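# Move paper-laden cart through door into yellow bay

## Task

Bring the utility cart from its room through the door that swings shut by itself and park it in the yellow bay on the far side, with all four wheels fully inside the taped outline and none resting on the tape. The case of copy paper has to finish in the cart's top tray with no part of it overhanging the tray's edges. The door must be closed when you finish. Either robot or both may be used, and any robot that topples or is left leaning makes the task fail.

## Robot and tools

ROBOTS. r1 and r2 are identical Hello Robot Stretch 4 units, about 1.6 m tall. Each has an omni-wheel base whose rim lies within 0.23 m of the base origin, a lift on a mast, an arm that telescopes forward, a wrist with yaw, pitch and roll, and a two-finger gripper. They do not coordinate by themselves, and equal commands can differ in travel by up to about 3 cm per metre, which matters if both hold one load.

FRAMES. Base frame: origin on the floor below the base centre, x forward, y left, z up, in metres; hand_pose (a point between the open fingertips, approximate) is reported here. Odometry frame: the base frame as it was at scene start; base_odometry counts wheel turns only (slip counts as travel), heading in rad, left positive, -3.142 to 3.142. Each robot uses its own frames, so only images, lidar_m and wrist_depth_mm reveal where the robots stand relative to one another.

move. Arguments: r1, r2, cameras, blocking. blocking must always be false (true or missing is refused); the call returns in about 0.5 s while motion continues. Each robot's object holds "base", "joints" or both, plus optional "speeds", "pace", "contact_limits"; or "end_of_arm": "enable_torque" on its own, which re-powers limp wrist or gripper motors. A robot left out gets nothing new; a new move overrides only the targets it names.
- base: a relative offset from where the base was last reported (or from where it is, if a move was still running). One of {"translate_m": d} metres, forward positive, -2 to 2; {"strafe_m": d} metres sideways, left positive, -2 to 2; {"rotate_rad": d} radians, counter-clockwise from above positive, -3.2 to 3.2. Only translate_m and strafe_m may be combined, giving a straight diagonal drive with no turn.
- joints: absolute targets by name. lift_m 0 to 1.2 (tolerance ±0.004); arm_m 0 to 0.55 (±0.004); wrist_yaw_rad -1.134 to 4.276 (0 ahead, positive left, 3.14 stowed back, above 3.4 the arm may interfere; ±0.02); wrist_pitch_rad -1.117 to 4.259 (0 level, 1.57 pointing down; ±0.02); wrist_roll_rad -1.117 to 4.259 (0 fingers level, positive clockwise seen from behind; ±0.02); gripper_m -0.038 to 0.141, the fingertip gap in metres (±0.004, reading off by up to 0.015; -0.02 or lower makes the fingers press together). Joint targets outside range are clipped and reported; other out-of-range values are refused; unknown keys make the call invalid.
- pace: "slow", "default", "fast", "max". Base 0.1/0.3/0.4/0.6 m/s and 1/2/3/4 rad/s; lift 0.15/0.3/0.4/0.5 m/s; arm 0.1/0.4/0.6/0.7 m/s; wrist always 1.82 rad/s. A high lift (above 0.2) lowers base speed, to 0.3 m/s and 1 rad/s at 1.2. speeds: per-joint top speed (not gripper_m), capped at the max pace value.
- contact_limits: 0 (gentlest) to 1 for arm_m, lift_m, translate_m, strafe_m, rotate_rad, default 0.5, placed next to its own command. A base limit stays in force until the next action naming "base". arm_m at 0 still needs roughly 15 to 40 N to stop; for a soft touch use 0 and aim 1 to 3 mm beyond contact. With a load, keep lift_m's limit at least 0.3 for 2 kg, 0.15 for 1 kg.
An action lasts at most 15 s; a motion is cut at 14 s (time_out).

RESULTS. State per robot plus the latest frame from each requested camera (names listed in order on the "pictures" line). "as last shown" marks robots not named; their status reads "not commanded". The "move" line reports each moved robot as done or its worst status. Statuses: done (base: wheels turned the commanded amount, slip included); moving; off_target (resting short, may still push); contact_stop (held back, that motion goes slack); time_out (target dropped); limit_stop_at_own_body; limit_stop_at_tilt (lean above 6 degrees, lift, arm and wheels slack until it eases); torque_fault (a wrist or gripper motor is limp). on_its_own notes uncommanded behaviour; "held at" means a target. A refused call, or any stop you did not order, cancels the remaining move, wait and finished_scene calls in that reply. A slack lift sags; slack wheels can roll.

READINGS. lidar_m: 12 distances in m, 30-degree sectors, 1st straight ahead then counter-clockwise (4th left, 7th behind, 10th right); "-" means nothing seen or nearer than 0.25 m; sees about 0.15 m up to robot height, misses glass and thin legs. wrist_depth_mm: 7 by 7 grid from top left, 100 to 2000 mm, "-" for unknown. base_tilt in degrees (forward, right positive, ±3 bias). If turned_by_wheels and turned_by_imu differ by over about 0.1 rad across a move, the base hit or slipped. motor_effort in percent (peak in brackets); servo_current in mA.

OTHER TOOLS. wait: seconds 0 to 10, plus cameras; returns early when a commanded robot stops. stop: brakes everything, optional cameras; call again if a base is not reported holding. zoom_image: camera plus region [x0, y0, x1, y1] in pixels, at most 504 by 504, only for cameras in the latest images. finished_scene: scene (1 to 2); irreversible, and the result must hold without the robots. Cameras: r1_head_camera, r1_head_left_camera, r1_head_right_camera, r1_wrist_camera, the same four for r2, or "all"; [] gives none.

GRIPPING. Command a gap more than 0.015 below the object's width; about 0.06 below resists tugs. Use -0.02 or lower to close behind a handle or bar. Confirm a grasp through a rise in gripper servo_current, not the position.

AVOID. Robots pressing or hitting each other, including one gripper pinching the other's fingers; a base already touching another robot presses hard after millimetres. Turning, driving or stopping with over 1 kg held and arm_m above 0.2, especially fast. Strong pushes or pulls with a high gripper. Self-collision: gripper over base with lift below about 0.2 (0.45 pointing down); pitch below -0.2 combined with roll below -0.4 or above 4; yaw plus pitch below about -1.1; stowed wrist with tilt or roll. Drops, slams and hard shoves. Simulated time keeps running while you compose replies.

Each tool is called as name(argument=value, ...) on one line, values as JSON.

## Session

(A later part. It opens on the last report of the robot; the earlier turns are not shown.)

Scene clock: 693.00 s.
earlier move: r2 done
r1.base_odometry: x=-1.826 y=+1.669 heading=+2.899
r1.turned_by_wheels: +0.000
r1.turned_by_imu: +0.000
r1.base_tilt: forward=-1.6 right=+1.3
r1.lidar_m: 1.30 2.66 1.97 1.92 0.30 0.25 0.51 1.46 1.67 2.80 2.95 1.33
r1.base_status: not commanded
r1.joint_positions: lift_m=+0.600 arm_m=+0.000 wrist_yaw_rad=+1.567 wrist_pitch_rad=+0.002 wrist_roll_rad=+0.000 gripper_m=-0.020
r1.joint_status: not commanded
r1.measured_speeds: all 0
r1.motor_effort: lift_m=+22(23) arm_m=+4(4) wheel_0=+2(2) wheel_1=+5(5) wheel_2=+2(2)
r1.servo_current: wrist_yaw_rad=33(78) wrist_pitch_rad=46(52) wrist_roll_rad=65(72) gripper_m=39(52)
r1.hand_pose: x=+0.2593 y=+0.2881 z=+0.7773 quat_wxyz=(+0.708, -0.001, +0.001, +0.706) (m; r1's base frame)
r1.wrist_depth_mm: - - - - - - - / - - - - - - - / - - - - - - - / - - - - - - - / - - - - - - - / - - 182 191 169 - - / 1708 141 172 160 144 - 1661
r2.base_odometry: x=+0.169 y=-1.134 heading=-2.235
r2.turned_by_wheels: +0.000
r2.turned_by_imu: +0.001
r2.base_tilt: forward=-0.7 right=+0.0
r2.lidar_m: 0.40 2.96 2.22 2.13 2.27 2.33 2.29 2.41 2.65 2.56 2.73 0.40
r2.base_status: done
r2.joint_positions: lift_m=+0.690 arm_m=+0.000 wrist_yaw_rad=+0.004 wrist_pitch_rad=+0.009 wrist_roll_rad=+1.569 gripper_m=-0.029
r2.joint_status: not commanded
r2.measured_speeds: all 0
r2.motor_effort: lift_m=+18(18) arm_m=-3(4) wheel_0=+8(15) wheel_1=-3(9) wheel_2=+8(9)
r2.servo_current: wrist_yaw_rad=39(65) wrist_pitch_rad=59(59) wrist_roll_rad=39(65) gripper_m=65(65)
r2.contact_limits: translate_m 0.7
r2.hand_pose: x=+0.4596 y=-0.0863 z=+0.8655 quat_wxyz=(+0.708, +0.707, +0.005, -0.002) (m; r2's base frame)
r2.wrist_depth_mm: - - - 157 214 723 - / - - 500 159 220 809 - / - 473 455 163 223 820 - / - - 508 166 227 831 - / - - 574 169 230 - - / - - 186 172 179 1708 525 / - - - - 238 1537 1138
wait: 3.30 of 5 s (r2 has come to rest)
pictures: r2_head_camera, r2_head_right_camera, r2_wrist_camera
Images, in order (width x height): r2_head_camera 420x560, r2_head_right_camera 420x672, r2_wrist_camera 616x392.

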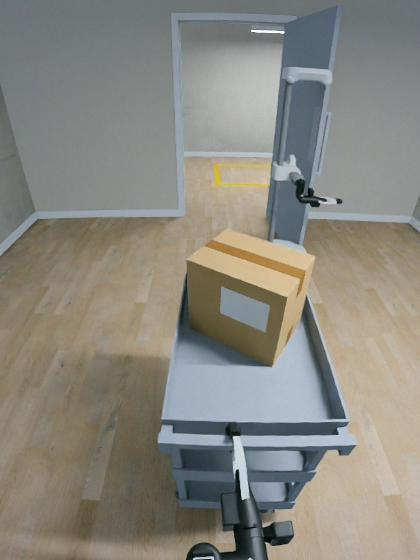

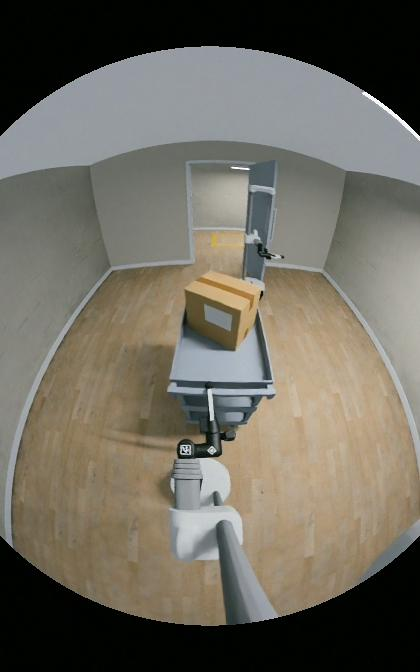

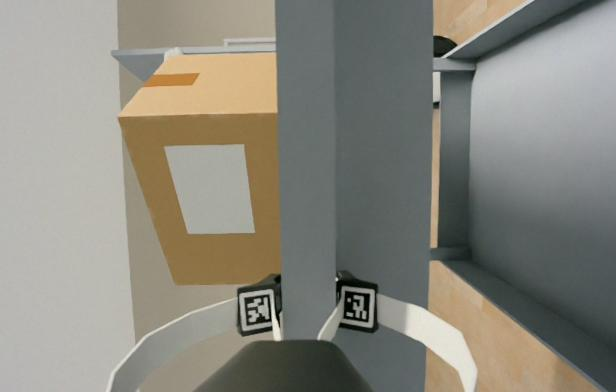

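move(blocking=false, r2={"base":{"strafe_m":-0.07},"pace":"slow","contact_limits":{"strafe_m":0.7}}, cameras=[])

wait(seconds=3, cameras=[])

move(blocking=false, r2={"base":{"translate_m":0.6},"pace":"slow","contact_limits":{"translate_m":0.7}}, cameras=[])

wait(seconds=8, cameras=["r2_head_camera","r2_head_right_camera","r2_wrist_camera"])

Scene clock: 700.93 s.
move: r2 moving
r1: as last shown
r1.base_tilt: forward=-1.6 right=+1.2
r1.lidar_m: 1.31 2.69 1.99 1.92 0.28 0.25 0.51 1.48 1.68 2.79 2.93 1.30
r1.motor_effort: lift_m=+22(22) arm_m=+4(4) wheel_0=+1(1) wheel_1=+4(5) wheel_2=+2(2)
r1.servo_current: wrist_yaw_rad=46(59) wrist_pitch_rad=39(46) wrist_roll_rad=46(72) gripper_m=39(46)
r1.wrist_depth_mm: - - - - - - - / - - - - - - - / - - - - - - - / - - - - - - - / - - - - - - - / - - 182 191 169 - - / 1756 141 172 159 143 - 1708
r2.base_odometry: x=+0.158 y=-1.125 heading=-2.235
r2.turned_by_wheels: +0.000
r2.turned_by_imu: +0.001
r2.base_tilt: forward=-0.7 right=+0.0
r2.lidar_m: 0.39 2.94 2.22 2.15 2.28 2.38 2.29 2.46 2.64 2.57 2.73 0.41
r2.base_status: strafe_m moving
r2.joint_positions: lift_m=+0.690 arm_m=+0.000 wrist_yaw_rad=+0.004 wrist_pitch_rad=+0.009 wrist_roll_rad=+1.569 gripper_m=-0.029
r2.joint_status: not commanded
r2.measured_speeds: translate_m=+0.000 strafe_m=-0.056 rotate_rad=+0.002 lift_m=+0.000 arm_m=+0.000 wrist_yaw_rad=+0.000 wrist_pitch_rad=+0.000 wrist_roll_rad=+0.000
r2.motor_effort: lift_m=+18(18) arm_m=-4(4) wheel_0=+11(16) wheel_1=-9(9) wheel_2=+1(7)
r2.servo_current: wrist_yaw_rad=59(59) wrist_pitch_rad=59(59) wrist_roll_rad=46(52) gripper_m=59(65)
r2.contact_limits: strafe_m 0.7
r2.hand_pose: x=+0.4596 y=-0.0863 z=+0.8655 quat_wxyz=(+0.708, +0.707, +0.005, -0.002) (m; r2's base frame)
r2.wrist_depth_mm: - - - 160 218 1464 - / - - 525 161 221 809 - / - 466 452 164 224 831 - / - - 504 166 228 831 - / - - 564 169 230 - - / - - 186 171 180 1708 - / - - - - 236 1618 484
pictures: none
No camera images: "cameras" was empty.

Scene clock: 702.27 s.
earlier move: r2 done
r1.base_odometry: x=-1.826 y=+1.669 heading=+2.899
r1.turned_by_wheels: +0.000
r1.turned_by_imu: +0.000
r1.base_tilt: forward=-1.6 right=+1.2
r1.lidar_m: 1.29 2.68 1.98 1.92 0.30 0.25 0.51 1.47 1.68 2.80 2.95 1.29
r1.base_status: not commanded
r1.joint_positions: lift_m=+0.600 arm_m=+0.000 wrist_yaw_rad=+1.567 wrist_pitch_rad=+0.002 wrist_roll_rad=+0.000 gripper_m=-0.020
r1.joint_status: not commanded
r1.measured_speeds: all 0
r1.motor_effort: lift_m=+22(23) arm_m=+4(4) wheel_0=+1(2) wheel_1=+4(5) wheel_2=+2(2)
r1.servo_current: wrist_yaw_rad=52(65) wrist_pitch_rad=46(46) wrist_roll_rad=52(72) gripper_m=46(46)
r1.hand_pose: x=+0.2593 y=+0.2881 z=+0.7773 quat_wxyz=(+0.708, -0.001, +0.001, +0.706) (m; r1's base frame)
r1.wrist_depth_mm: - - - - - - - / - - - - - - - / - - - - - - - / - - - - - - - / - - - - - - - / - - 183 191 169 - - / 1756 141 172 159 143 - 1618
r2.base_odometry: x=+0.114 y=-1.091 heading=-2.235
r2.turned_by_wheels: +0.000
r2.turned_by_imu: +0.000
r2.base_tilt: forward=-0.6 right=+0.1
r2.lidar_m: 0.38 3.01 2.31 2.19 2.34 2.39 2.28 2.44 2.59 2.52 2.67 0.40
r2.base_status: done
r2.joint_positions: lift_m=+0.690 arm_m=+0.000 wrist_yaw_rad=+0.004 wrist_pitch_rad=+0.009 wrist_roll_rad=+1.569 gripper_m=-0.029
r2.joint_status: not commanded
r2.measured_speeds: all 0
r2.motor_effort: lift_m=+18(18) arm_m=-4(4) wheel_0=+5(16) wheel_1=-4(9) wheel_2=+0(7)
r2.servo_current: wrist_yaw_rad=59(59) wrist_pitch_rad=52(65) wrist_roll_rad=59(65) gripper_m=59(72)
r2.contact_limits: strafe_m 0.7
r2.hand_pose: x=+0.4596 y=-0.0863 z=+0.8655 quat_wxyz=(+0.708, +0.707, +0.005, -0.002) (m; r2's base frame)
r2.wrist_depth_mm: - - - 171 232 1661 - / - - - 172 232 820 - / - - 466 172 231 842 - / - - 488 172 234 831 - / - - 535 172 233 842 - / - - 186 173 179 - - / - - - - 233 1576 484
wait: 1.33 of 3 s (r2 has come to rest)
pictures: none
No camera images: "cameras" was empty.

Scene clock: 702.77 s.
move: r2 moving
r1: as last shown
r1.base_tilt: forward=-1.6 right=+1.3
r1.lidar_m: 1.27 2.70 2.00 1.92 0.29 0.25 0.53 1.46 1.67 2.80 2.93 1.28
r1.motor_effort: lift_m=+22(23) arm_m=+4(4) wheel_0=+1(1) wheel_1=+4(5) wheel_2=+2(2)
r1.servo_current: wrist_yaw_rad=72(72) wrist_pitch_rad=39(52) wrist_roll_rad=59(59) gripper_m=39(46)
r1.wrist_depth_mm: - - - - - - - / - - - - - - - / - - - - - - - / - - - - - - - / - - - - - - - / - - 182 191 170 - - / 1756 141 172 159 143 - 1708
r2.base_odometry: x=+0.107 y=-1.100 heading=-2.234
r2.turned_by_wheels: +0.000
r2.turned_by_imu: +0.001
r2.base_tilt: forward=-0.7 right=+0.1
r2.lidar_m: 0.38 3.02 2.32 2.22 2.34 2.35 2.31 2.48 2.58 2.50 2.67 0.42
r2.base_status: translate_m moving
r2.joint_positions: lift_m=+0.690 arm_m=+0.000 wrist_yaw_rad=+0.003 wrist_pitch_rad=+0.009 wrist_roll_rad=+1.569 gripper_m=-0.029
r2.joint_status: not commanded
r2.measured_speeds: translate_m=+0.049 strafe_m=+0.000 rotate_rad=+0.004 lift_m=+0.000 arm_m=+0.000 wrist_yaw_rad=+0.000 wrist_pitch_rad=+0.000 wrist_roll_rad=+0.000
r2.motor_effort: lift_m=+18(18) arm_m=-3(4) wheel_0=+6(12) wheel_1=+8(8) wheel_2=-12(13)
r2.servo_current: wrist_yaw_rad=59(59) wrist_pitch_rad=59(59) wrist_roll_rad=46(65) gripper_m=65(65)
r2.contact_limits: translate_m 0.7
r2.hand_pose: x=+0.4596 y=-0.0865 z=+0.8655 quat_wxyz=(+0.708, +0.707, +0.004, -0.002) (m; r2's base frame)
r2.wrist_depth_mm: - - - 171 230 1618 - / - - - 170 231 750 - / - - 466 171 231 831 - / - - 492 171 232 831 - / - - 539 172 232 831 - / - - 186 172 180 - - / - - - - 232 1576 480
pictures: none
No camera images: "cameras" was empty.

Scene clock: 709.53 s.
earlier move: r2 done
r1.base_odometry: x=-1.826 y=+1.669 heading=+2.899
r1.turned_by_wheels: +0.000
r1.turned_by_imu: +0.000
r1.base_tilt: forward=-1.6 right=+1.3
r1.lidar_m: 0.80 2.68 1.99 1.92 0.28 0.25 0.55 1.47 1.70 2.80 2.92 0.75
r1.base_status: not commanded
r1.joint_positions: lift_m=+0.600 arm_m=+0.000 wrist_yaw_rad=+1.567 wrist_pitch_rad=+0.002 wrist_roll_rad=+0.000 gripper_m=-0.020
r1.joint_status: not commanded
r1.measured_speeds: all 0
r1.motor_effort: lift_m=+22(23) arm_m=+4(4) wheel_0=+1(2) wheel_1=+5(5) wheel_2=+2(2)
r1.servo_current: wrist_yaw_rad=46(72) wrist_pitch_rad=33(52) wrist_roll_rad=59(65) gripper_m=39(52)
r1.hand_pose: x=+0.2593 y=+0.2881 z=+0.7773 quat_wxyz=(+0.708, -0.001, +0.001, +0.706) (m; r1's base frame)
r1.wrist_depth_mm: - - - - - - - / - - - - - - - / - - - - - - - / - - - - - - - / - - - - - - - / - - 182 190 169 - - / 1756 141 172 160 144 - 1661
r2.base_odometry: x=-0.255 y=-1.563 heading=-2.235
r2.turned_by_wheels: -0.001
r2.turned_by_imu: -0.001
r2.base_tilt: forward=-0.7 right=+0.0
r2.lidar_m: 0.45 2.99 2.29 2.21 2.32 2.98 2.91 3.06 2.61 2.55 0.38 0.36
r2.base_status: done
r2.joint_positions: lift_m=+0.690 arm_m=+0.000 wrist_yaw_rad=-0.003 wrist_pitch_rad=+0.009 wrist_roll_rad=+1.569 gripper_m=-0.029
r2.joint_status: not commanded
r2.measured_speeds: all 0
r2.motor_effort: lift_m=+18(18) arm_m=-3(4) wheel_0=+2(12) wheel_1=+3(8) wheel_2=-8(14)
r2.servo_current: wrist_yaw_rad=46(59) wrist_pitch_rad=52(59) wrist_roll_rad=46(65) gripper_m=65(65)
r2.contact_limits: translate_m 0.7
r2.hand_pose: x=+0.4590 y=-0.0882 z=+0.8655 quat_wxyz=(+0.708, +0.707, +0.002, -0.004) (m; r2's base frame)
r2.wrist_depth_mm: - 368 368 102 156 - - / - 455 442 109 169 - - / - - 544 117 184 - - / - - - 132 202 1464 - / - - - 146 224 1618 488 / - - 185 165 178 1576 1182 / - - - - 306 310 322
wait: 6.77 of 8 s (r2 has come to rest)
pictures: r2_head_camera, r2_head_right_camera, r2_wrist_camera
Images, in order (width x height): r2_head_camera 420x560, r2_head_right_camera 420x672, r2_wrist_camera 616x392.

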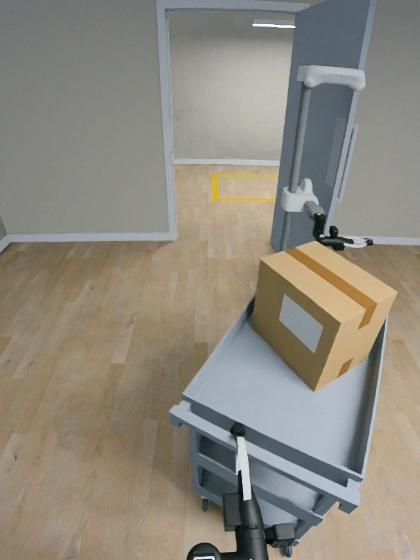

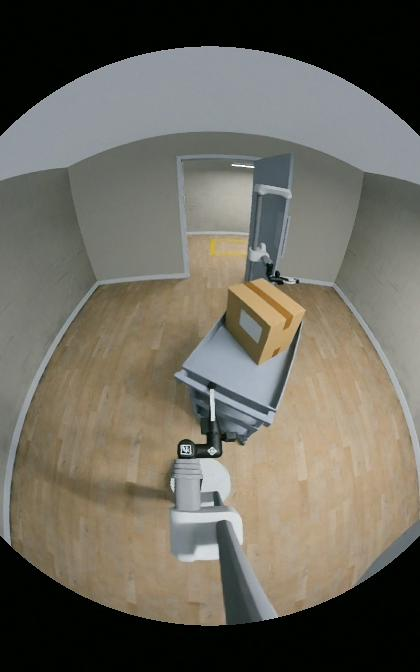

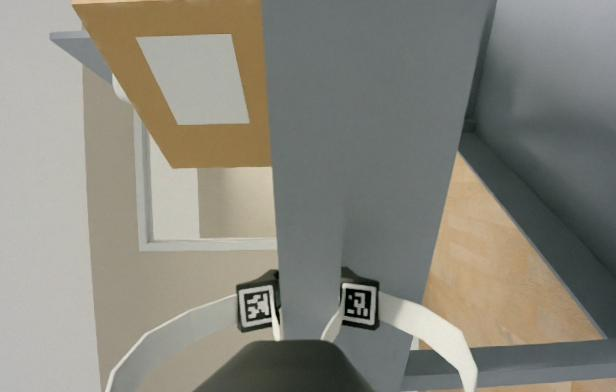

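move(blocking=false, r2={"base":{"translate_m":-0.4,"strafe_m":0.25},"pace":"slow","contact_limits":{"translate_m":0.7}}, cameras=[])

wait(seconds=7, cameras=["r2_head_camera"])

move(blocking=false, r2={"base":{"translate_m":-0.1,"strafe_m":-0.31},"pace":"slow","contact_limits":{"translate_m":0.7}}, cameras=[])

wait(seconds=5, cameras=["r2_head_camera","r2_head_right_camera","r2_wrist_camera"])

Scene clock: 722.37 s.
move: r2 moving
r1: as last shown
r1.lidar_m: 0.83 2.67 2.00 1.92 0.30 0.25 0.52 1.46 1.69 2.80 2.95 0.78
r1.motor_effort: lift_m=+22(23) arm_m=+4(4) wheel_0=+1(1) wheel_1=+4(5) wheel_2=+2(2)
r1.servo_current: wrist_yaw_rad=59(59) wrist_pitch_rad=46(46) wrist_roll_rad=46(72) gripper_m=39(46)
r1.wrist_depth_mm: - - - - - - - / - - - - - - - / - - - - - - - / - - - - - - - / - - - - - - - / - - 182 191 169 - - / 1756 142 173 160 143 - 1756
r2.base_odometry: x=-0.243 y=-1.558 heading=-2.235
r2.turned_by_wheels: +0.000
r2.turned_by_imu: +0.000
r2.base_tilt: forward=-0.6 right=+0.1
r2.lidar_m: 0.44 3.00 2.24 2.19 2.30 3.00 2.88 3.03 2.62 2.55 0.38 0.34
r2.base_status: translate_m moving; strafe_m moving
r2.joint_positions: lift_m=+0.690 arm_m=+0.000 wrist_yaw_rad=-0.003 wrist_pitch_rad=+0.009 wrist_roll_rad=+1.569 gripper_m=-0.029
r2.joint_status: not commanded
r2.measured_speeds: translate_m=-0.047 strafe_m=+0.029 rotate_rad=-0.002 lift_m=+0.000 arm_m=+0.000 wrist_yaw_rad=+0.000 wrist_pitch_rad=+0.000 wrist_roll_rad=+0.000
r2.motor_effort: lift_m=+18(18) arm_m=-4(4) wheel_0=-13(13) wheel_1=+2(5) wheel_2=+9(9)
r2.servo_current: wrist_yaw_rad=46(52) wrist_pitch_rad=59(59) wrist_roll_rad=46(52) gripper_m=52(65)
r2.contact_limits: translate_m 0.7
r2.hand_pose: x=+0.4590 y=-0.0882 z=+0.8655 quat_wxyz=(+0.708, +0.707, +0.002, -0.004) (m; r2's base frame)
r2.wrist_depth_mm: - 366 370 104 158 - - / - 452 442 112 171 - - / - - 539 119 186 - - / - - - 132 204 1576 - / - - - 148 224 1618 496 / - - 184 166 178 1618 1182 / - - - - 307 307 322
pictures: none
No camera images: "cameras" was empty.

Scene clock: 727.77 s.
earlier move: r2 done
r1.base_odometry: x=-1.826 y=+1.669 heading=+2.899
r1.turned_by_wheels: +0.000
r1.turned_by_imu: +0.000
r1.base_tilt: forward=-1.6 right=+1.3
r1.lidar_m: 1.28 2.68 1.95 1.91 0.29 0.25 0.54 1.46 1.70 2.81 2.96 1.25
r1.base_status: not commanded
r1.joint_positions: lift_m=+0.600 arm_m=+0.000 wrist_yaw_rad=+1.567 wrist_pitch_rad=+0.002 wrist_roll_rad=+0.000 gripper_m=-0.020
r1.joint_status: not commanded
r1.measured_speeds: all 0
r1.motor_effort: lift_m=+22(23) arm_m=+4(4) wheel_0=+2(2) wheel_1=+5(5) wheel_2=+2(2)
r1.servo_current: wrist_yaw_rad=46(72) wrist_pitch_rad=33(52) wrist_roll_rad=46(72) gripper_m=39(52)
r1.hand_pose: x=+0.2593 y=+0.2881 z=+0.7773 quat_wxyz=(+0.708, -0.001, +0.001, +0.706) (m; r1's base frame)
r1.wrist_depth_mm: - - - - - - - / - - - - - - - / - - - - - - - / - - - - - - - / - - - - - - - / - - 182 191 170 - - / 1808 141 172 159 143 - 1661
r2.base_odometry: x=+0.188 y=-1.402 heading=-2.234
r2.turned_by_wheels: +0.001
r2.turned_by_imu: +0.002
r2.base_tilt: forward=-0.7 right=+0.1
r2.lidar_m: 0.42 2.68 2.05 1.96 2.08 2.57 2.47 2.63 2.86 2.77 0.45 0.38
r2.base_status: done
r2.joint_positions: lift_m=+0.690 arm_m=+0.000 wrist_yaw_rad=+0.001 wrist_pitch_rad=+0.009 wrist_roll_rad=+1.569 gripper_m=-0.029
r2.joint_status: not commanded
r2.measured_speeds: all 0
r2.motor_effort: lift_m=+18(18) arm_m=-4(4) wheel_0=-2(15) wheel_1=+5(7) wheel_2=+8(12)
r2.servo_current: wrist_yaw_rad=39(65) wrist_pitch_rad=52(65) wrist_roll_rad=39(65) gripper_m=59(72)
r2.contact_limits: translate_m 0.7
r2.hand_pose: x=+0.4593 y=-0.0872 z=+0.8655 quat_wxyz=(+0.708, +0.707, +0.004, -0.003) (m; r2's base frame)
r2.wrist_depth_mm: - 382 379 115 172 - - / - 433 424 124 181 - - / - - 504 132 194 - - / - - 615 143 208 - - / - - - 154 224 1576 496 / - - 187 167 180 1576 1182 / - - - - 263 314 1078
wait: 5.40 of 7 s (r2 has come to rest)
pictures: r2_head_camera
Images, in order (width x height): r2_head_camera 420x560.

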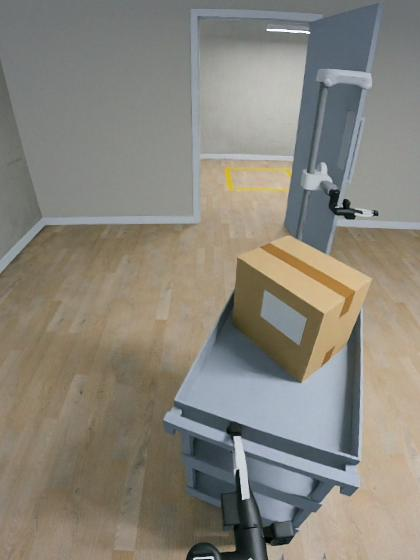

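Scene clock: 728.27 s.
move: r2 moving
r1: as last shown
r1.lidar_m: 1.29 2.64 1.96 1.92 0.29 0.25 0.54 1.47 1.67 2.80 2.95 1.24
r1.motor_effort: lift_m=+22(22) arm_m=+4(4) wheel_0=+1(1) wheel_1=+4(5) wheel_2=+2(2)
r1.servo_current: wrist_yaw_rad=52(59) wrist_pitch_rad=33(46) wrist_roll_rad=52(59) gripper_m=46(46)
r1.wrist_depth_mm: - - - - - - - / - - - - - - - / - - - - - - - / - - - - - - - / - - - - - - - / - - 183 191 170 - - / 1756 141 172 160 143 - 1756
r2.base_odometry: x=+0.181 y=-1.392 heading=-2.233
r2.turned_by_wheels: +0.001
r2.turned_by_imu: +0.001
r2.base_tilt: forward=-0.6 right=+0.0
r2.lidar_m: 0.43 2.72 2.03 1.96 2.04 2.57 2.49 2.66 2.85 2.74 0.41 0.39
r2.base_status: translate_m moving; strafe_m moving
r2.joint_positions: lift_m=+0.690 arm_m=+0.000 wrist_yaw_rad=+0.004 wrist_pitch_rad=+0.009 wrist_roll_rad=+1.569 gripper_m=-0.029
r2.joint_status: not commanded
r2.measured_speeds: translate_m=-0.015 strafe_m=-0.047 rotate_rad=-0.002 lift_m=+0.000 arm_m=+0.000 wrist_yaw_rad=+0.003 wrist_pitch_rad=+0.000 wrist_roll_rad=+0.000
r2.motor_effort: lift_m=+18(18) arm_m=-3(4) wheel_0=+11(13) wheel_1=-7(9) wheel_2=+11(11)
r2.servo_current: wrist_yaw_rad=46(59) wrist_pitch_rad=59(59) wrist_roll_rad=39(59) gripper_m=59(65)
r2.contact_limits: translate_m 0.7
r2.hand_pose: x=+0.4596 y=-0.0862 z=+0.8655 quat_wxyz=(+0.708, +0.707, +0.005, -0.002) (m; r2's base frame)
r2.wrist_depth_mm: - 379 379 114 171 - - / - 430 424 122 180 - - / - - 504 132 193 - - / - - 621 142 208 - - / - - - 153 224 1576 496 / - - 186 167 178 1576 1182 / - - - - 264 314 1138
pictures: none
No camera images: "cameras" was empty.

Scene clock: 732.30 s.
earlier move: r2 done
r1.base_odometry: x=-1.826 y=+1.669 heading=+2.899
r1.turned_by_wheels: +0.000
r1.turned_by_imu: +0.000
r1.base_tilt: forward=-1.6 right=+1.3
r1.lidar_m: 1.18 2.69 1.99 1.93 0.30 0.25 0.54 1.47 1.68 2.81 2.93 1.20
r1.base_status: not commanded
r1.joint_positions: lift_m=+0.600 arm_m=+0.000 wrist_yaw_rad=+1.567 wrist_pitch_rad=+0.002 wrist_roll_rad=+0.000 gripper_m=-0.020
r1.joint_status: not commanded
r1.measured_speeds: all 0
r1.motor_effort: lift_m=+22(23) arm_m=+4(4) wheel_0=+1(2) wheel_1=+4(5) wheel_2=+2(2)
r1.servo_current: wrist_yaw_rad=39(65) wrist_pitch_rad=46(52) wrist_roll_rad=52(72) gripper_m=39(46)
r1.hand_pose: x=+0.2593 y=+0.2881 z=+0.7773 quat_wxyz=(+0.708, -0.001, +0.001, +0.706) (m; r1's base frame)
r1.wrist_depth_mm: - - - - - - - / - - - - - - - / - - - - - - - / - - - - - - - / - - - - - - - / - - 182 190 169 - - / 1808 141 172 160 143 - 1661
r2.base_odometry: x=+0.005 y=-1.133 heading=-2.234
r2.turned_by_wheels: -0.001
r2.turned_by_imu: +0.000
r2.base_tilt: forward=-0.7 right=+0.0
r2.lidar_m: 0.39 3.12 2.35 2.27 2.38 2.49 2.39 2.56 2.51 2.44 2.60 0.43
r2.base_status: done
r2.joint_positions: lift_m=+0.690 arm_m=+0.000 wrist_yaw_rad=+0.004 wrist_pitch_rad=+0.009 wrist_roll_rad=+1.569 gripper_m=-0.029
r2.joint_status: not commanded
r2.measured_speeds: all 0
r2.motor_effort: lift_m=+18(18) arm_m=-4(4) wheel_0=+7(15) wheel_1=-4(9) wheel_2=+5(11)
r2.servo_current: wrist_yaw_rad=59(65) wrist_pitch_rad=52(59) wrist_roll_rad=52(59) gripper_m=59(65)
r2.contact_limits: translate_m 0.7
r2.hand_pose: x=+0.4596 y=-0.0862 z=+0.8655 quat_wxyz=(+0.708, +0.707, +0.005, -0.002) (m; r2's base frame)
r2.wrist_depth_mm: - - - 172 234 1661 - / - - - 173 233 732 - / - - 466 173 233 842 - / - - 488 172 232 842 - / - - 539 172 233 842 - / - - 186 172 178 - - / - - - - 233 1464 488
wait: 4.03 of 5 s (r2 has come to rest)
pictures: r2_head_camera, r2_head_right_camera, r2_wrist_camera
Images, in order (width x height): r2_head_camera 420x560, r2_head_right_camera 420x672, r2_wrist_camera 616x392.

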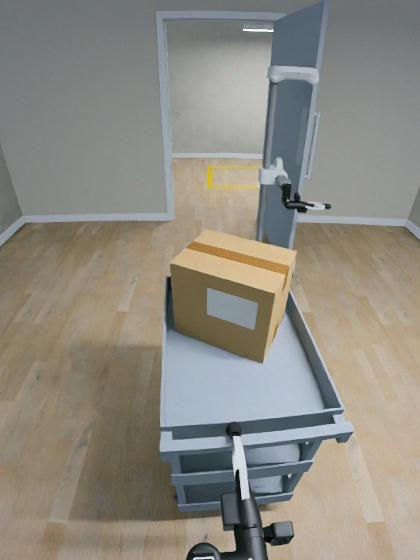

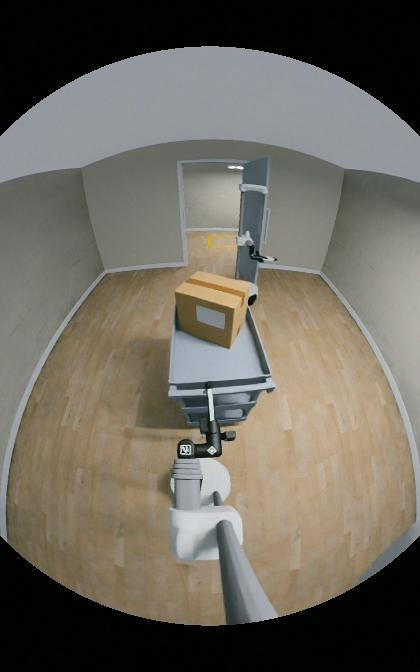

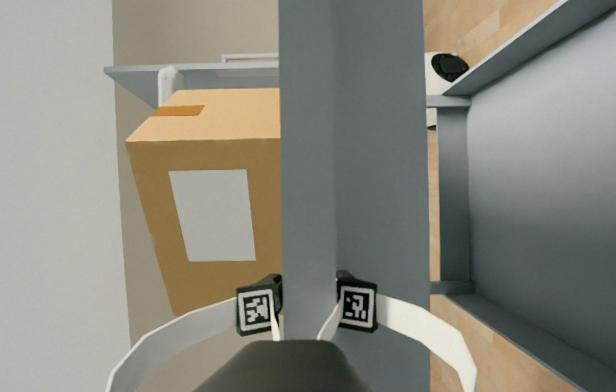

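move(blocking=false, r2={"joints":{"gripper_m":0.09}}, cameras=[])

wait(seconds=3, cameras=[])

move(blocking=false, r2={"base":{"strafe_m":-0.055},"pace":"slow"}, cameras=[])

wait(seconds=3, cameras=["r2_wrist_camera","r2_head_camera"])

move(blocking=false, r2={"joints":{"gripper_m":-0.03}}, cameras=[])

wait(seconds=3, cameras=["r2_wrist_camera","r2_head_camera"])

Scene clock: 743.93 s.
move: r2 moving
r1: as last shown
r1.lidar_m: 1.17 2.64 2.01 1.91 0.28 0.25 0.51 1.47 1.67 2.81 2.95 1.17
r1.motor_effort: lift_m=+22(23) arm_m=+4(4) wheel_0=+1(1) wheel_1=+4(5) wheel_2=+2(2)
r1.servo_current: wrist_yaw_rad=39(59) wrist_pitch_rad=39(46) wrist_roll_rad=39(59) gripper_m=46(46)
r1.wrist_depth_mm: - - - - - - - / - - - - - - - / - - - - - - - / - - - - - - - / - - - - - - - / - - 182 191 169 - - / 1808 141 172 160 144 - 1756
r2.base_odometry: x=+0.005 y=-1.133 heading=-2.234
r2.turned_by_wheels: +0.000
r2.turned_by_imu: +0.000
r2.base_tilt: forward=-0.7 right=+0.0
r2.lidar_m: 0.39 3.15 2.37 2.27 2.41 2.48 2.39 2.54 2.54 2.44 2.59 0.44
r2.base_status: not commanded
r2.joint_positions: lift_m=+0.690 arm_m=+0.000 wrist_yaw_rad=+0.004 wrist_pitch_rad=+0.009 wrist_roll_rad=+1.569 gripper_m=-0.003
r2.joint_status: gripper_m moving
r2.measured_speeds: all 0
r2.motor_effort: lift_m=+18(18) arm_m=-3(4) wheel_0=+7(7) wheel_1=-4(4) wheel_2=+4(5)
r2.servo_current: wrist_yaw_rad=46(59) wrist_pitch_rad=59(59) wrist_roll_rad=46(52) gripper_m=91(91)
r2.contact_limits: translate_m 0.7
r2.hand_pose: x=+0.4596 y=-0.0862 z=+0.8655 quat_wxyz=(+0.708, +0.707, +0.005, -0.002) (m; r2's base frame)
r2.wrist_depth_mm: - - - 177 237 1618 - / - - - 176 237 732 - / - - 473 177 237 842 - / - - 492 176 237 831 - / - - 539 176 236 842 - / - - 569 176 183 - - / - - - - 236 1397 496
pictures: none
No camera images: "cameras" was empty.

Scene clock: 745.33 s.
earlier move: r2 done
r1.base_odometry: x=-1.826 y=+1.669 heading=+2.899
r1.turned_by_wheels: +0.000
r1.turned_by_imu: +0.000
r1.base_tilt: forward=-1.6 right=+1.3
r1.lidar_m: 1.17 2.68 1.97 1.92 0.30 0.25 0.52 1.45 1.68 2.82 2.90 1.18
r1.base_status: not commanded
r1.joint_positions: lift_m=+0.600 arm_m=+0.000 wrist_yaw_rad=+1.567 wrist_pitch_rad=+0.002 wrist_roll_rad=+0.000 gripper_m=-0.020
r1.joint_status: not commanded
r1.measured_speeds: all 0
r1.motor_effort: lift_m=+22(23) arm_m=+4(4) wheel_0=+1(2) wheel_1=+5(5) wheel_2=+2(2)
r1.servo_current: wrist_yaw_rad=46(78) wrist_pitch_rad=39(52) wrist_roll_rad=65(65) gripper_m=52(52)
r1.hand_pose: x=+0.2593 y=+0.2881 z=+0.7773 quat_wxyz=(+0.708, -0.001, +0.001, +0.706) (m; r1's base frame)
r1.wrist_depth_mm: - - - - - - - / - - - - - - - / - - - - - - - / - - - - - - - / - - - - - - - / - - 182 191 169 - - / 1756 141 172 159 143 - 1756
r2.base_odometry: x=+0.005 y=-1.133 heading=-2.234
r2.turned_by_wheels: +0.000
r2.turned_by_imu: +0.000
r2.base_tilt: forward=-0.7 right=+0.1
r2.lidar_m: 0.39 3.11 2.35 2.27 2.39 2.50 2.42 2.56 2.52 2.46 2.58 0.45
r2.base_status: not commanded
r2.joint_positions: lift_m=+0.690 arm_m=+0.000 wrist_yaw_rad=+0.003 wrist_pitch_rad=+0.009 wrist_roll_rad=+1.569 gripper_m=+0.090
r2.joint_status: all done
r2.measured_speeds: all 0
r2.motor_effort: lift_m=+18(18) arm_m=-4(4) wheel_0=+6(7) wheel_1=-4(4) wheel_2=+3(5)
r2.servo_current: wrist_yaw_rad=46(59) wrist_pitch_rad=59(59) wrist_roll_rad=52(59) gripper_m=52(117)
r2.contact_limits: translate_m 0.7
r2.hand_pose: x=+0.4595 y=-0.0866 z=+0.8655 quat_wxyz=(+0.708, +0.707, +0.004, -0.002) (m; r2's base frame)
r2.wrist_depth_mm: - - - 181 242 1618 - / - - - 181 241 741 - / - - 477 181 242 854 - / - - 496 180 240 842 - / - - 549 181 240 842 - / - - 580 181 187 - - / - - 146 - 241 1576 492
wait: 1.40 of 3 s (r2 has come to rest)
pictures: none
No camera images: "cameras" was empty.

Scene clock: 745.83 s.
move: r2 moving
r1: as last shown
r1.lidar_m: 1.17 2.66 1.96 1.93 0.31 0.25 0.52 1.47 1.68 2.82 2.93 1.18
r1.motor_effort: lift_m=+22(23) arm_m=+4(4) wheel_0=+1(1) wheel_1=+5(5) wheel_2=+2(2)
r1.servo_current: wrist_yaw_rad=46(78) wrist_pitch_rad=39(59) wrist_roll_rad=39(52) gripper_m=39(46)
r1.wrist_depth_mm: - - - - - - - / - - - - - - - / - - - - - - - / - - - - - - - / - - - - - - - / - - 183 191 170 - - / 1756 141 172 159 144 - 1708
r2.base_odometry: x=-0.006 y=-1.124 heading=-2.233
r2.turned_by_wheels: +0.000
r2.turned_by_imu: +0.001
r2.base_tilt: forward=-0.7 right=+0.0
r2.lidar_m: 0.40 3.13 2.37 2.29 2.40 2.48 2.39 2.55 2.49 2.44 2.60 0.44
r2.base_status: strafe_m moving
r2.joint_positions: lift_m=+0.690 arm_m=+0.000 wrist_yaw_rad=+0.003 wrist_pitch_rad=+0.009 wrist_roll_rad=+1.569 gripper_m=+0.090
r2.joint_status: not commanded
r2.measured_speeds: translate_m=+0.000 strafe_m=-0.056 rotate_rad=-0.001 lift_m=+0.000 arm_m=+0.000 wrist_yaw_rad=+0.000 wrist_pitch_rad=+0.000 wrist_roll_rad=+0.000
r2.motor_effort: lift_m=+18(18) arm_m=-3(4) wheel_0=+10(11) wheel_1=-7(8) wheel_2=+0(3)
r2.servo_current: wrist_yaw_rad=46(59) wrist_pitch_rad=46(59) wrist_roll_rad=46(59) gripper_m=52(59)
r2.hand_pose: x=+0.4595 y=-0.0866 z=+0.8655 quat_wxyz=(+0.708, +0.707, +0.004, -0.002) (m; r2's base frame)
r2.wrist_depth_mm: - - - 182 244 1618 - / - - - 182 242 715 - / - - 473 181 243 854 - / - - 496 182 242 831 - / - - 549 181 242 842 - / - - 574 181 188 - - / - - 146 - 241 1576 500
pictures: none
No camera images: "cameras" was empty.

Scene clock: 747.00 s.
earlier move: r2 done
r1.base_odometry: x=-1.826 y=+1.669 heading=+2.899
r1.turned_by_wheels: +0.000
r1.turned_by_imu: +0.000
r1.base_tilt: forward=-1.5 right=+1.3
r1.lidar_m: 1.15 2.66 1.99 1.92 0.29 0.25 0.52 1.49 1.68 2.80 2.96 1.16
r1.base_status: not commanded
r1.joint_positions: lift_m=+0.600 arm_m=+0.000 wrist_yaw_rad=+1.567 wrist_pitch_rad=+0.002 wrist_roll_rad=+0.000 gripper_m=-0.020
r1.joint_status: not commanded
r1.measured_speeds: all 0
r1.motor_effort: lift_m=+22(23) arm_m=+4(4) wheel_0=+1(2) wheel_1=+5(5) wheel_2=+2(2)
r1.servo_current: wrist_yaw_rad=39(78) wrist_pitch_rad=46(59) wrist_roll_rad=46(59) gripper_m=39(46)
r1.hand_pose: x=+0.2593 y=+0.2881 z=+0.7773 quat_wxyz=(+0.708, -0.001, +0.001, +0.706) (m; r1's base frame)
r1.wrist_depth_mm: - - - - - - - / - - - - - - - / - - - - - - - / - - - - - - - / - - - - - - - / - - 183 191 170 - - / 1756 141 172 159 144 - 1661
r2.base_odometry: x=-0.038 y=-1.099 heading=-2.233
r2.turned_by_wheels: +0.000
r2.turned_by_imu: +0.000
r2.base_tilt: forward=-0.7 right=+0.1
r2.lidar_m: 0.41 3.16 2.42 2.34 2.47 2.50 2.39 2.53 2.48 2.38 2.55 0.42
r2.base_status: done
r2.joint_positions: lift_m=+0.690 arm_m=+0.000 wrist_yaw_rad=+0.003 wrist_pitch_rad=+0.009 wrist_roll_rad=+1.569 gripper_m=+0.090
r2.joint_status: not commanded
r2.measured_speeds: all 0
r2.motor_effort: lift_m=+18(18) arm_m=-4(4) wheel_0=+7(12) wheel_1=-3(8) wheel_2=+0(3)
r2.servo_current: wrist_yaw_rad=46(65) wrist_pitch_rad=59(59) wrist_roll_rad=39(59) gripper_m=52(59)
r2.hand_pose: x=+0.4595 y=-0.0866 z=+0.8655 quat_wxyz=(+0.708, +0.707, +0.004, -0.002) (m; r2's base frame)
r2.wrist_depth_mm: - - - 192 255 1618 496 / - - - 190 252 1618 - / - - 521 187 249 842 - / - - 492 186 245 842 - / - - 535 184 243 842 - / - - 554 182 186 - - / - - 147 - 239 1808 500
wait: 1.17 of 3 s (r2 has come to rest)
pictures: r2_head_camera, r2_wrist_camera
Images, in order (width x height): r2_head_camera 420x560, r2_wrist_camera 616x392.

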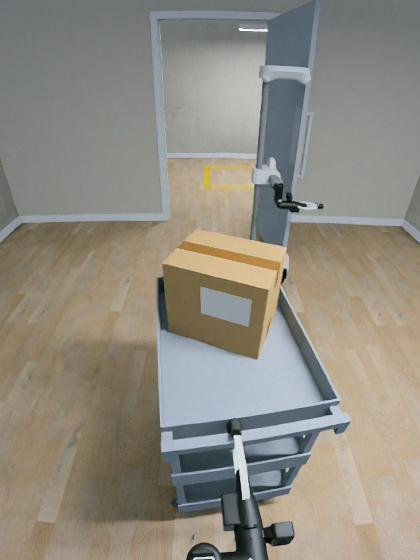

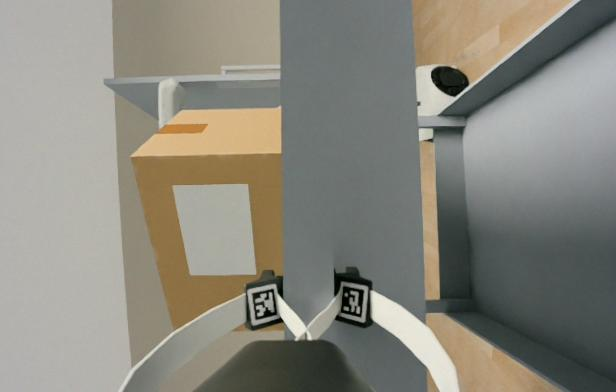

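Scene clock: 747.50 s.
move: r2 moving
r1: as last shown
r1.base_tilt: forward=-1.6 right=+1.3
r1.lidar_m: 1.14 2.67 2.00 1.93 0.30 0.25 0.52 1.45 1.69 2.81 2.96 1.18
r1.motor_effort: lift_m=+22(23) arm_m=+4(4) wheel_0=+1(1) wheel_1=+4(5) wheel_2=+2(2)
r1.servo_current: wrist_yaw_rad=59(59) wrist_pitch_rad=46(52) wrist_roll_rad=52(65) gripper_m=46(46)
r1.wrist_depth_mm: - - - - - - - / - - - - - - - / - - - - - - - / - - - - - - - / - - - - - - - / - - 182 191 170 - - / 1863 142 172 159 143 - 1756
r2.base_odometry: x=-0.038 y=-1.099 heading=-2.233
r2.turned_by_wheels: +0.000
r2.turned_by_imu: +0.000
r2.base_tilt: forward=-0.7 right=+0.0
r2.lidar_m: 0.39 3.19 2.41 2.33 2.47 2.46 2.40 2.54 2.45 2.39 2.54 0.45
r2.base_status: not commanded
r2.joint_positions: lift_m=+0.690 arm_m=+0.000 wrist_yaw_rad=+0.003 wrist_pitch_rad=+0.009 wrist_roll_rad=+1.569 gripper_m=+0.072
r2.joint_status: gripper_m moving
r2.measured_speeds: all 0
r2.motor_effort: lift_m=+18(18) arm_m=-3(4) wheel_0=+7(7) wheel_1=-3(3) wheel_2=+0(0)
r2.servo_current: wrist_yaw_rad=52(52) wrist_pitch_rad=52(65) wrist_roll_rad=46(52) gripper_m=98(98)
r2.hand_pose: x=+0.4595 y=-0.0866 z=+0.8655 quat_wxyz=(+0.708, +0.707, +0.004, -0.002) (m; r2's base frame)
r2.wrist_depth_mm: - - - 191 253 1661 496 / - - - 190 251 1661 - / - - 517 188 249 842 - / - - 492 186 247 854 - / - - 535 184 243 842 - / - - 559 181 186 - - / - - 146 - 237 1756 496
pictures: none
No camera images: "cameras" was empty.

Scene clock: 748.90 s.
earlier move: r2 done
r1.base_odometry: x=-1.826 y=+1.669 heading=+2.899
r1.turned_by_wheels: +0.000
r1.turned_by_imu: +0.000
r1.base_tilt: forward=-1.6 right=+1.3
r1.lidar_m: 1.15 2.70 1.98 1.92 0.26 0.25 0.52 1.47 1.70 2.81 2.93 1.18
r1.base_status: not commanded
r1.joint_positions: lift_m=+0.600 arm_m=+0.000 wrist_yaw_rad=+1.567 wrist_pitch_rad=+0.002 wrist_roll_rad=+0.000 gripper_m=-0.020
r1.joint_status: not commanded
r1.measured_speeds: all 0
r1.motor_effort: lift_m=+22(23) arm_m=+4(4) wheel_0=+1(1) wheel_1=+5(5) wheel_2=+2(2)
r1.servo_current: wrist_yaw_rad=33(65) wrist_pitch_rad=39(52) wrist_roll_rad=52(72) gripper_m=52(52)
r1.hand_pose: x=+0.2593 y=+0.2881 z=+0.7773 quat_wxyz=(+0.708, -0.001, +0.001, +0.706) (m; r1's base frame)
r1.wrist_depth_mm: - - - - - - - / - - - - - - - / - - - - - - - / - - - - - - - / - - - - - - - / - - 182 191 169 - - / 1808 141 172 159 144 - 1708
r2.base_odometry: x=-0.038 y=-1.099 heading=-2.234
r2.turned_by_wheels: +0.000
r2.turned_by_imu: +0.000
r2.base_tilt: forward=-0.7 right=+0.1
r2.lidar_m: 0.38 3.18 2.42 2.32 2.46 2.50 2.40 2.55 2.47 2.40 2.55 0.43
r2.base_status: not commanded
r2.joint_positions: lift_m=+0.690 arm_m=+0.000 wrist_yaw_rad=+0.003 wrist_pitch_rad=+0.009 wrist_roll_rad=+1.569 gripper_m=-0.029
r2.joint_status: all done
r2.measured_speeds: all 0
r2.motor_effort: lift_m=+18(18) arm_m=-4(4) wheel_0=+4(7) wheel_1=-3(4) wheel_2=+0(0)
r2.servo_current: wrist_yaw_rad=46(65) wrist_pitch_rad=59(65) wrist_roll_rad=46(65) gripper_m=117(221)
r2.hand_pose: x=+0.4595 y=-0.0866 z=+0.8655 quat_wxyz=(+0.708, +0.707, +0.004, -0.002) (m; r2's base frame)
r2.wrist_depth_mm: - - - 183 246 1661 496 / - - - 181 244 1537 - / - - 504 179 240 831 - / - - 484 177 236 831 - / - - 525 175 235 831 - / - - 185 173 178 - - / - - - - 229 1576 492
wait: 1.40 of 3 s (r2 has come to rest)
pictures: r2_head_camera, r2_wrist_camera
Images, in order (width x height): r2_head_camera 420x560, r2_wrist_camera 616x392.

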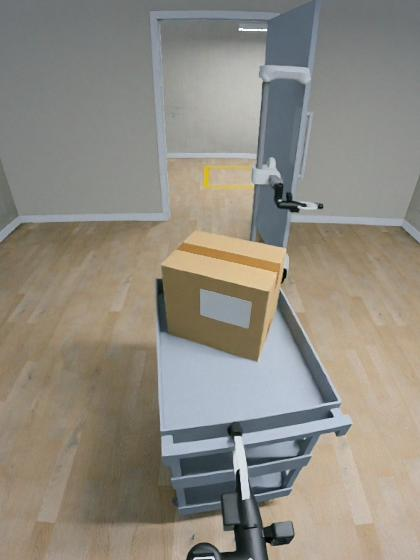

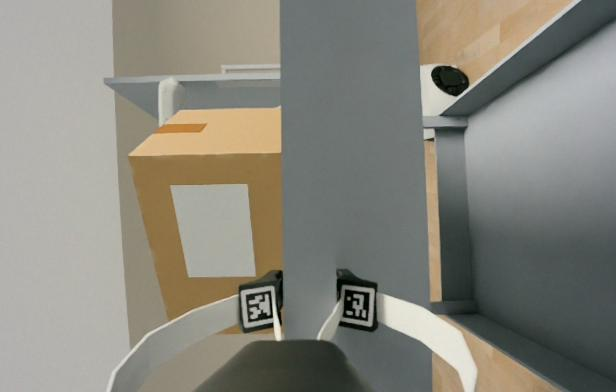

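move(blocking=false, r2={"joints":{"gripper_m":0.13}}, cameras=[])

wait(seconds=3, cameras=[])

wait(seconds=0.5, cameras=["r2_wrist_camera","r2_head_camera"])

zoom_image(camera="r2_head_camera", region=[140, 340, 370, 530])

Scene clock: 760.97 s.
move: r2 moving
r1: as last shown
r1.lidar_m: 1.15 2.67 1.99 1.91 0.30 0.25 0.52 1.45 1.68 2.81 2.95 1.18
r1.motor_effort: lift_m=+22(22) arm_m=+4(4) wheel_0=+0(2) wheel_1=+5(5) wheel_2=+2(2)
r1.servo_current: wrist_yaw_rad=39(52) wrist_pitch_rad=39(52) wrist_roll_rad=46(52) gripper_m=46(52)
r1.wrist_depth_mm: - - - - - - - / - - - - - - - / - - - - - - - / - - - - - - - / - - - - - - - / - - 182 191 169 - - / 1756 141 172 160 144 - 1708
r2.base_odometry: x=-0.038 y=-1.099 heading=-2.234
r2.turned_by_wheels: +0.000
r2.turned_by_imu: +0.000
r2.base_tilt: forward=-0.7 right=+0.1
r2.lidar_m: 0.38 3.18 2.41 2.34 2.47 2.50 2.41 2.57 2.49 2.41 2.52 0.43
r2.base_status: not commanded
r2.joint_positions: lift_m=+0.690 arm_m=+0.000 wrist_yaw_rad=+0.003 wrist_pitch_rad=+0.009 wrist_roll_rad=+1.569 gripper_m=-0.003
r2.joint_status: gripper_m moving
r2.measured_speeds: all 0
r2.motor_effort: lift_m=+18(18) arm_m=-3(4) wheel_0=+4(5) wheel_1=-3(3) wheel_2=+0(0)
r2.servo_current: wrist_yaw_rad=46(52) wrist_pitch_rad=59(59) wrist_roll_rad=39(52) gripper_m=72(124)
r2.hand_pose: x=+0.4595 y=-0.0866 z=+0.8655 quat_wxyz=(+0.708, +0.707, +0.004, -0.002) (m; r2's base frame)
r2.wrist_depth_mm: - - - 188 249 1618 - / - - - 186 247 1708 - / - - 517 183 244 831 - / - - 484 181 242 842 - / - - 525 178 237 820 - / - - 554 176 182 - - / - - - - 233 559 504
pictures: none
No camera images: "cameras" was empty.

Scene clock: 762.83 s.
earlier move: r2 done
r1.base_odometry: x=-1.826 y=+1.669 heading=+2.899
r1.turned_by_wheels: +0.000
r1.turned_by_imu: +0.000
r1.base_tilt: forward=-1.6 right=+1.3
r1.lidar_m: 1.15 2.67 1.99 1.93 0.27 0.25 0.55 1.48 1.67 2.81 2.90 1.18
r1.base_status: not commanded
r1.joint_positions: lift_m=+0.600 arm_m=+0.000 wrist_yaw_rad=+1.567 wrist_pitch_rad=+0.002 wrist_roll_rad=+0.000 gripper_m=-0.020
r1.joint_status: not commanded
r1.measured_speeds: all 0
r1.motor_effort: lift_m=+22(23) arm_m=+4(4) wheel_0=+1(2) wheel_1=+5(5) wheel_2=+2(2)
r1.servo_current: wrist_yaw_rad=33(65) wrist_pitch_rad=39(52) wrist_roll_rad=59(72) gripper_m=46(52)
r1.hand_pose: x=+0.2593 y=+0.2881 z=+0.7773 quat_wxyz=(+0.708, -0.001, +0.001, +0.706) (m; r1's base frame)
r1.wrist_depth_mm: - - - - - - - / - - - - - - - / - - - - - - - / - - - - - - - / - - - - - - - / - - 182 191 169 - - / 1756 141 172 160 143 - 1756
r2.base_odometry: x=-0.038 y=-1.099 heading=-2.234
r2.turned_by_wheels: +0.000
r2.turned_by_imu: +0.000
r2.base_tilt: forward=-0.7 right=+0.1
r2.lidar_m: 0.39 3.18 2.41 2.32 2.46 2.49 2.40 2.56 2.46 2.40 2.53 0.45
r2.base_status: not commanded
r2.joint_positions: lift_m=+0.690 arm_m=+0.000 wrist_yaw_rad=+0.002 wrist_pitch_rad=+0.009 wrist_roll_rad=+1.569 gripper_m=+0.130
r2.joint_status: all done
r2.measured_speeds: all 0
r2.motor_effort: lift_m=+18(18) arm_m=-3(4) wheel_0=+4(5) wheel_1=-3(3) wheel_2=+0(1)
r2.servo_current: wrist_yaw_rad=46(65) wrist_pitch_rad=52(65) wrist_roll_rad=46(59) gripper_m=46(130)
r2.hand_pose: x=+0.4595 y=-0.0867 z=+0.8655 quat_wxyz=(+0.708, +0.707, +0.004, -0.002) (m; r2's base frame)
r2.wrist_depth_mm: - - - 192 254 1576 - / - - - 190 251 1618 - / - - 525 187 248 831 - / - - 488 185 245 842 - / - - 530 183 243 831 - / - - 559 180 187 - - / - - 146 - 236 1708 504
wait: 1.87 of 3 s (r2 has come to rest)
pictures: none
No camera images: "cameras" was empty.

Scene clock: 763.33 s.
r1.base_odometry: x=-1.826 y=+1.669 heading=+2.899
r1.turned_by_wheels: +0.000
r1.turned_by_imu: +0.000
r1.base_tilt: forward=-1.6 right=+1.2
r1.lidar_m: 1.16 2.67 2.00 1.91 0.29 0.25 0.55 1.46 1.69 2.79 2.93 1.19
r1.base_status: not commanded
r1.joint_positions: lift_m=+0.600 arm_m=+0.000 wrist_yaw_rad=+1.567 wrist_pitch_rad=+0.002 wrist_roll_rad=+0.000 gripper_m=-0.020
r1.joint_status: not commanded
r1.measured_speeds: all 0
r1.motor_effort: lift_m=+22(23) arm_m=+4(4) wheel_0=+1(2) wheel_1=+4(5) wheel_2=+2(2)
r1.servo_current: wrist_yaw_rad=46(65) wrist_pitch_rad=52(52) wrist_roll_rad=65(72) gripper_m=46(52)
r1.hand_pose: x=+0.2593 y=+0.2881 z=+0.7773 quat_wxyz=(+0.708, -0.001, +0.001, +0.706) (m; r1's base frame)
r1.wrist_depth_mm: - - - - - - - / - - - - - - - / - - - - - - - / - - - - - - - / - - - - - - - / - - 183 191 169 - - / 1756 141 172 160 143 - 1708
r2.base_odometry: x=-0.038 y=-1.099 heading=-2.234
r2.turned_by_wheels: +0.000
r2.turned_by_imu: +0.000
r2.base_tilt: forward=-0.7 right=+0.1
r2.lidar_m: 0.40 3.17 2.39 2.31 2.43 2.46 2.37 2.53 2.45 2.40 2.51 0.43
r2.base_status: not commanded
r2.joint_positions: lift_m=+0.690 arm_m=+0.000 wrist_yaw_rad=+0.002 wrist_pitch_rad=+0.009 wrist_roll_rad=+1.569 gripper_m=+0.130
r2.joint_status: all done
r2.measured_speeds: all 0
r2.motor_effort: lift_m=+18(18) arm_m=-3(4) wheel_0=+4(5) wheel_1=-3(3) wheel_2=+0(1)
r2.servo_current: wrist_yaw_rad=39(65) wrist_pitch_rad=59(65) wrist_roll_rad=46(59) gripper_m=52(130)
r2.hand_pose: x=+0.4595 y=-0.0867 z=+0.8655 quat_wxyz=(+0.708, +0.707, +0.004, -0.002) (m; r2's base frame)
r2.wrist_depth_mm: - - - 192 257 1661 - / - - - 190 252 1661 - / - - 530 187 248 820 - / - - 488 185 244 854 - / - - 530 182 242 842 - / - - 554 181 188 - - / - - 146 - 236 1661 504
wait: 0.50 s; at rest by 0.27 s
pictures: r2_head_camera, r2_wrist_camera
Images, in order (width x height): r2_head_camera 420x560, r2_wrist_camera 616x392.

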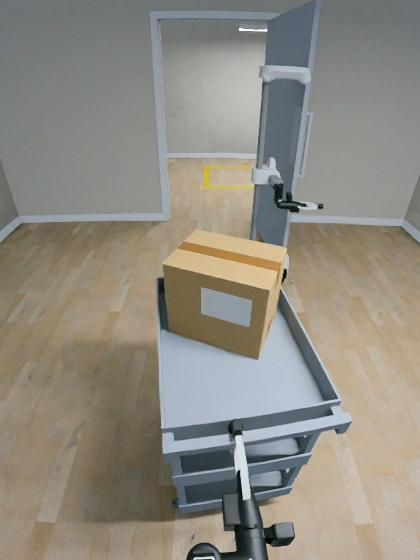

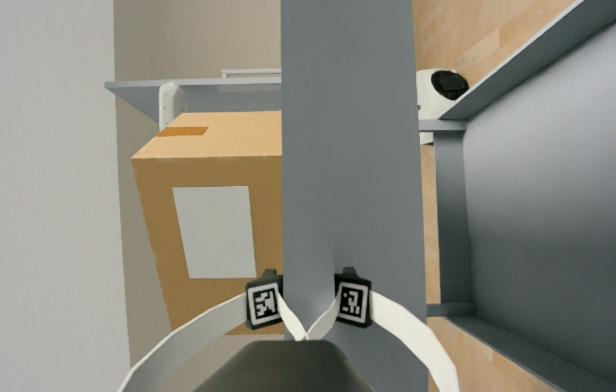

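Scaled by 2.191 from the camera's 420x560 image, which has a finer 1200x1600 frame.

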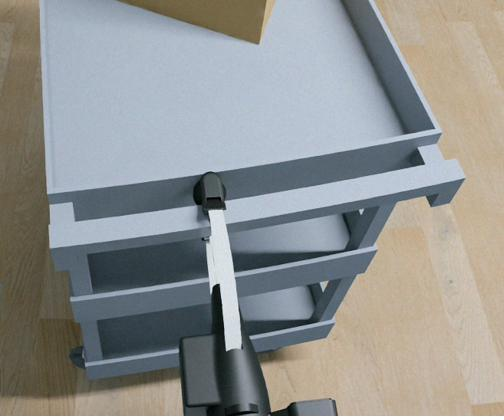

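move(blocking=false, r2={"base":{"translate_m":-0.04},"pace":"slow"}, cameras=[])

wait(seconds=2, cameras=["r2_wrist_camera","r2_head_camera"])

zoom_image(camera="r2_head_camera", region=[140, 340, 370, 530])

zoom_image(camera="r2_wrist_camera", region=[200, 200, 420, 360])

Scene clock: 772.07 s.
move: r2 moving
r1: as last shown
r1.lidar_m: 1.15 2.67 2.00 1.91 0.29 0.25 0.52 1.47 1.69 2.80 2.92 1.17
r1.motor_effort: lift_m=+22(22) arm_m=+4(4) wheel_0=+1(1) wheel_1=+5(5) wheel_2=+2(2)
r1.servo_current: wrist_yaw_rad=39(65) wrist_pitch_rad=39(46) wrist_roll_rad=59(59) gripper_m=39(52)
r1.wrist_depth_mm: - - - - - - - / - - - - - - - / - - - - - - - / - - - - - - - / - - - - - - - / - - 182 191 170 - - / 1756 142 172 160 143 - 1756
r2.base_odometry: x=-0.031 y=-1.089 heading=-2.234
r2.turned_by_wheels: +0.000
r2.turned_by_imu: +0.000
r2.base_tilt: forward=-0.7 right=+0.1
r2.lidar_m: 0.40 3.19 2.43 2.30 2.46 2.46 2.38 2.55 2.47 2.41 2.55 0.45
r2.base_status: translate_m moving
r2.joint_positions: lift_m=+0.690 arm_m=+0.000 wrist_yaw_rad=+0.002 wrist_pitch_rad=+0.004 wrist_roll_rad=+1.569 gripper_m=+0.130
r2.joint_status: not commanded
r2.measured_speeds: translate_m=-0.048 strafe_m=+0.000 rotate_rad=-0.004 lift_m=+0.000 arm_m=+0.000 wrist_yaw_rad=+0.000 wrist_pitch_rad=+0.000 wrist_roll_rad=+0.000
r2.motor_effort: lift_m=+17(18) arm_m=-3(4) wheel_0=-8(8) wheel_1=-6(7) wheel_2=+10(10)
r2.servo_current: wrist_yaw_rad=46(52) wrist_pitch_rad=46(59) wrist_roll_rad=52(52) gripper_m=52(52)
r2.hand_pose: x=+0.4595 y=-0.0868 z=+0.8671 quat_wxyz=(+0.708, +0.707, +0.002, -0.001) (m; r2's base frame)
r2.wrist_depth_mm: - - - 200 262 1708 512 / - - - 198 258 768 - / - - 530 196 256 854 - / - - 500 193 253 - - / - - 549 191 250 - - / - - 574 189 219 - - / - - - - 244 1756 496
pictures: none
No camera images: "cameras" was empty.

Scene clock: 773.10 s.
earlier move: r2 done
r1.base_odometry: x=-1.826 y=+1.669 heading=+2.899
r1.turned_by_wheels: +0.000
r1.turned_by_imu: +0.000
r1.base_tilt: forward=-1.6 right=+1.2
r1.lidar_m: 1.15 2.68 1.97 1.92 0.28 0.25 0.50 1.46 1.68 2.81 2.93 1.18
r1.base_status: not commanded
r1.joint_positions: lift_m=+0.600 arm_m=+0.000 wrist_yaw_rad=+1.567 wrist_pitch_rad=+0.002 wrist_roll_rad=+0.000 gripper_m=-0.020
r1.joint_status: not commanded
r1.measured_speeds: all 0
r1.motor_effort: lift_m=+22(23) arm_m=+4(4) wheel_0=+1(2) wheel_1=+4(5) wheel_2=+2(2)
r1.servo_current: wrist_yaw_rad=46(72) wrist_pitch_rad=52(52) wrist_roll_rad=39(72) gripper_m=46(52)
r1.hand_pose: x=+0.2593 y=+0.2881 z=+0.7773 quat_wxyz=(+0.708, -0.001, +0.001, +0.706) (m; r1's base frame)
r1.wrist_depth_mm: - - - - - - - / - - - - - - - / - - - - - - - / - - - - - - - / - - - - - - - / - - 182 191 169 - - / 1756 141 172 160 143 - 1708
r2.base_odometry: x=-0.014 y=-1.068 heading=-2.234
r2.turned_by_wheels: +0.000
r2.turned_by_imu: +0.000
r2.base_tilt: forward=-0.7 right=+0.1
r2.lidar_m: 0.41 3.19 2.43 2.34 2.49 2.44 2.37 2.51 2.45 2.41 2.56 0.47
r2.base_status: done
r2.joint_positions: lift_m=+0.690 arm_m=+0.000 wrist_yaw_rad=+0.002 wrist_pitch_rad=+0.004 wrist_roll_rad=+1.569 gripper_m=+0.130
r2.joint_status: not commanded
r2.measured_speeds: all 0
r2.motor_effort: lift_m=+17(18) arm_m=-3(4) wheel_0=-4(8) wheel_1=-4(7) wheel_2=+4(10)
r2.servo_current: wrist_yaw_rad=46(52) wrist_pitch_rad=46(59) wrist_roll_rad=46(59) gripper_m=52(59)
r2.hand_pose: x=+0.4595 y=-0.0868 z=+0.8671 quat_wxyz=(+0.708, +0.707, +0.002, -0.001) (m; r2's base frame)
r2.wrist_depth_mm: - - - 293 293 1708 504 / - - - 287 289 1618 - / - - 569 225 285 866 - / - - 535 223 282 878 - / - - 564 220 277 878 - / - - 597 217 220 - - / - - - - - 1921 488
wait: 1.03 of 2 s (r2 has come to rest)
pictures: r2_head_camera, r2_wrist_camera
Images, in order (width x height): r2_head_camera 420x560, r2_wrist_camera 616x392.

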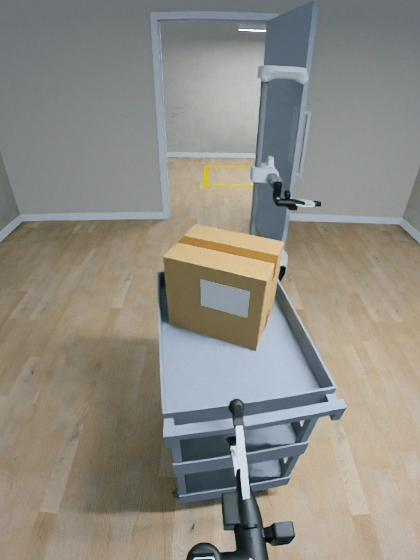

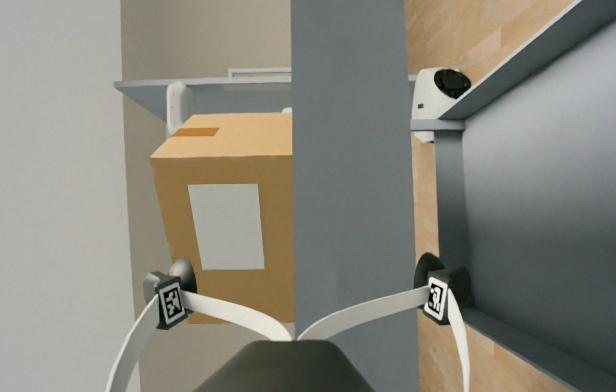

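Scaled by 2.191 from the camera's 420x560 image, which has a finer 1200x1600 frame.

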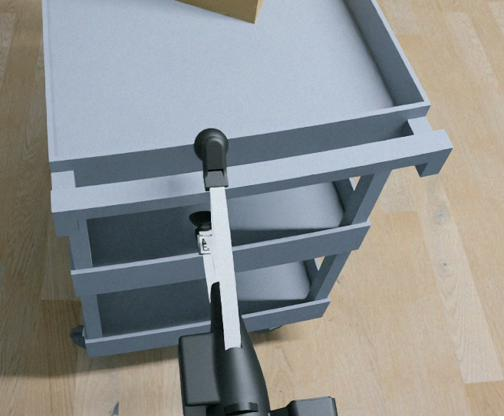

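Scaled by 2.291.

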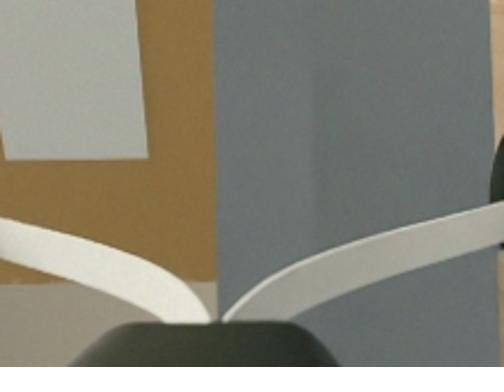

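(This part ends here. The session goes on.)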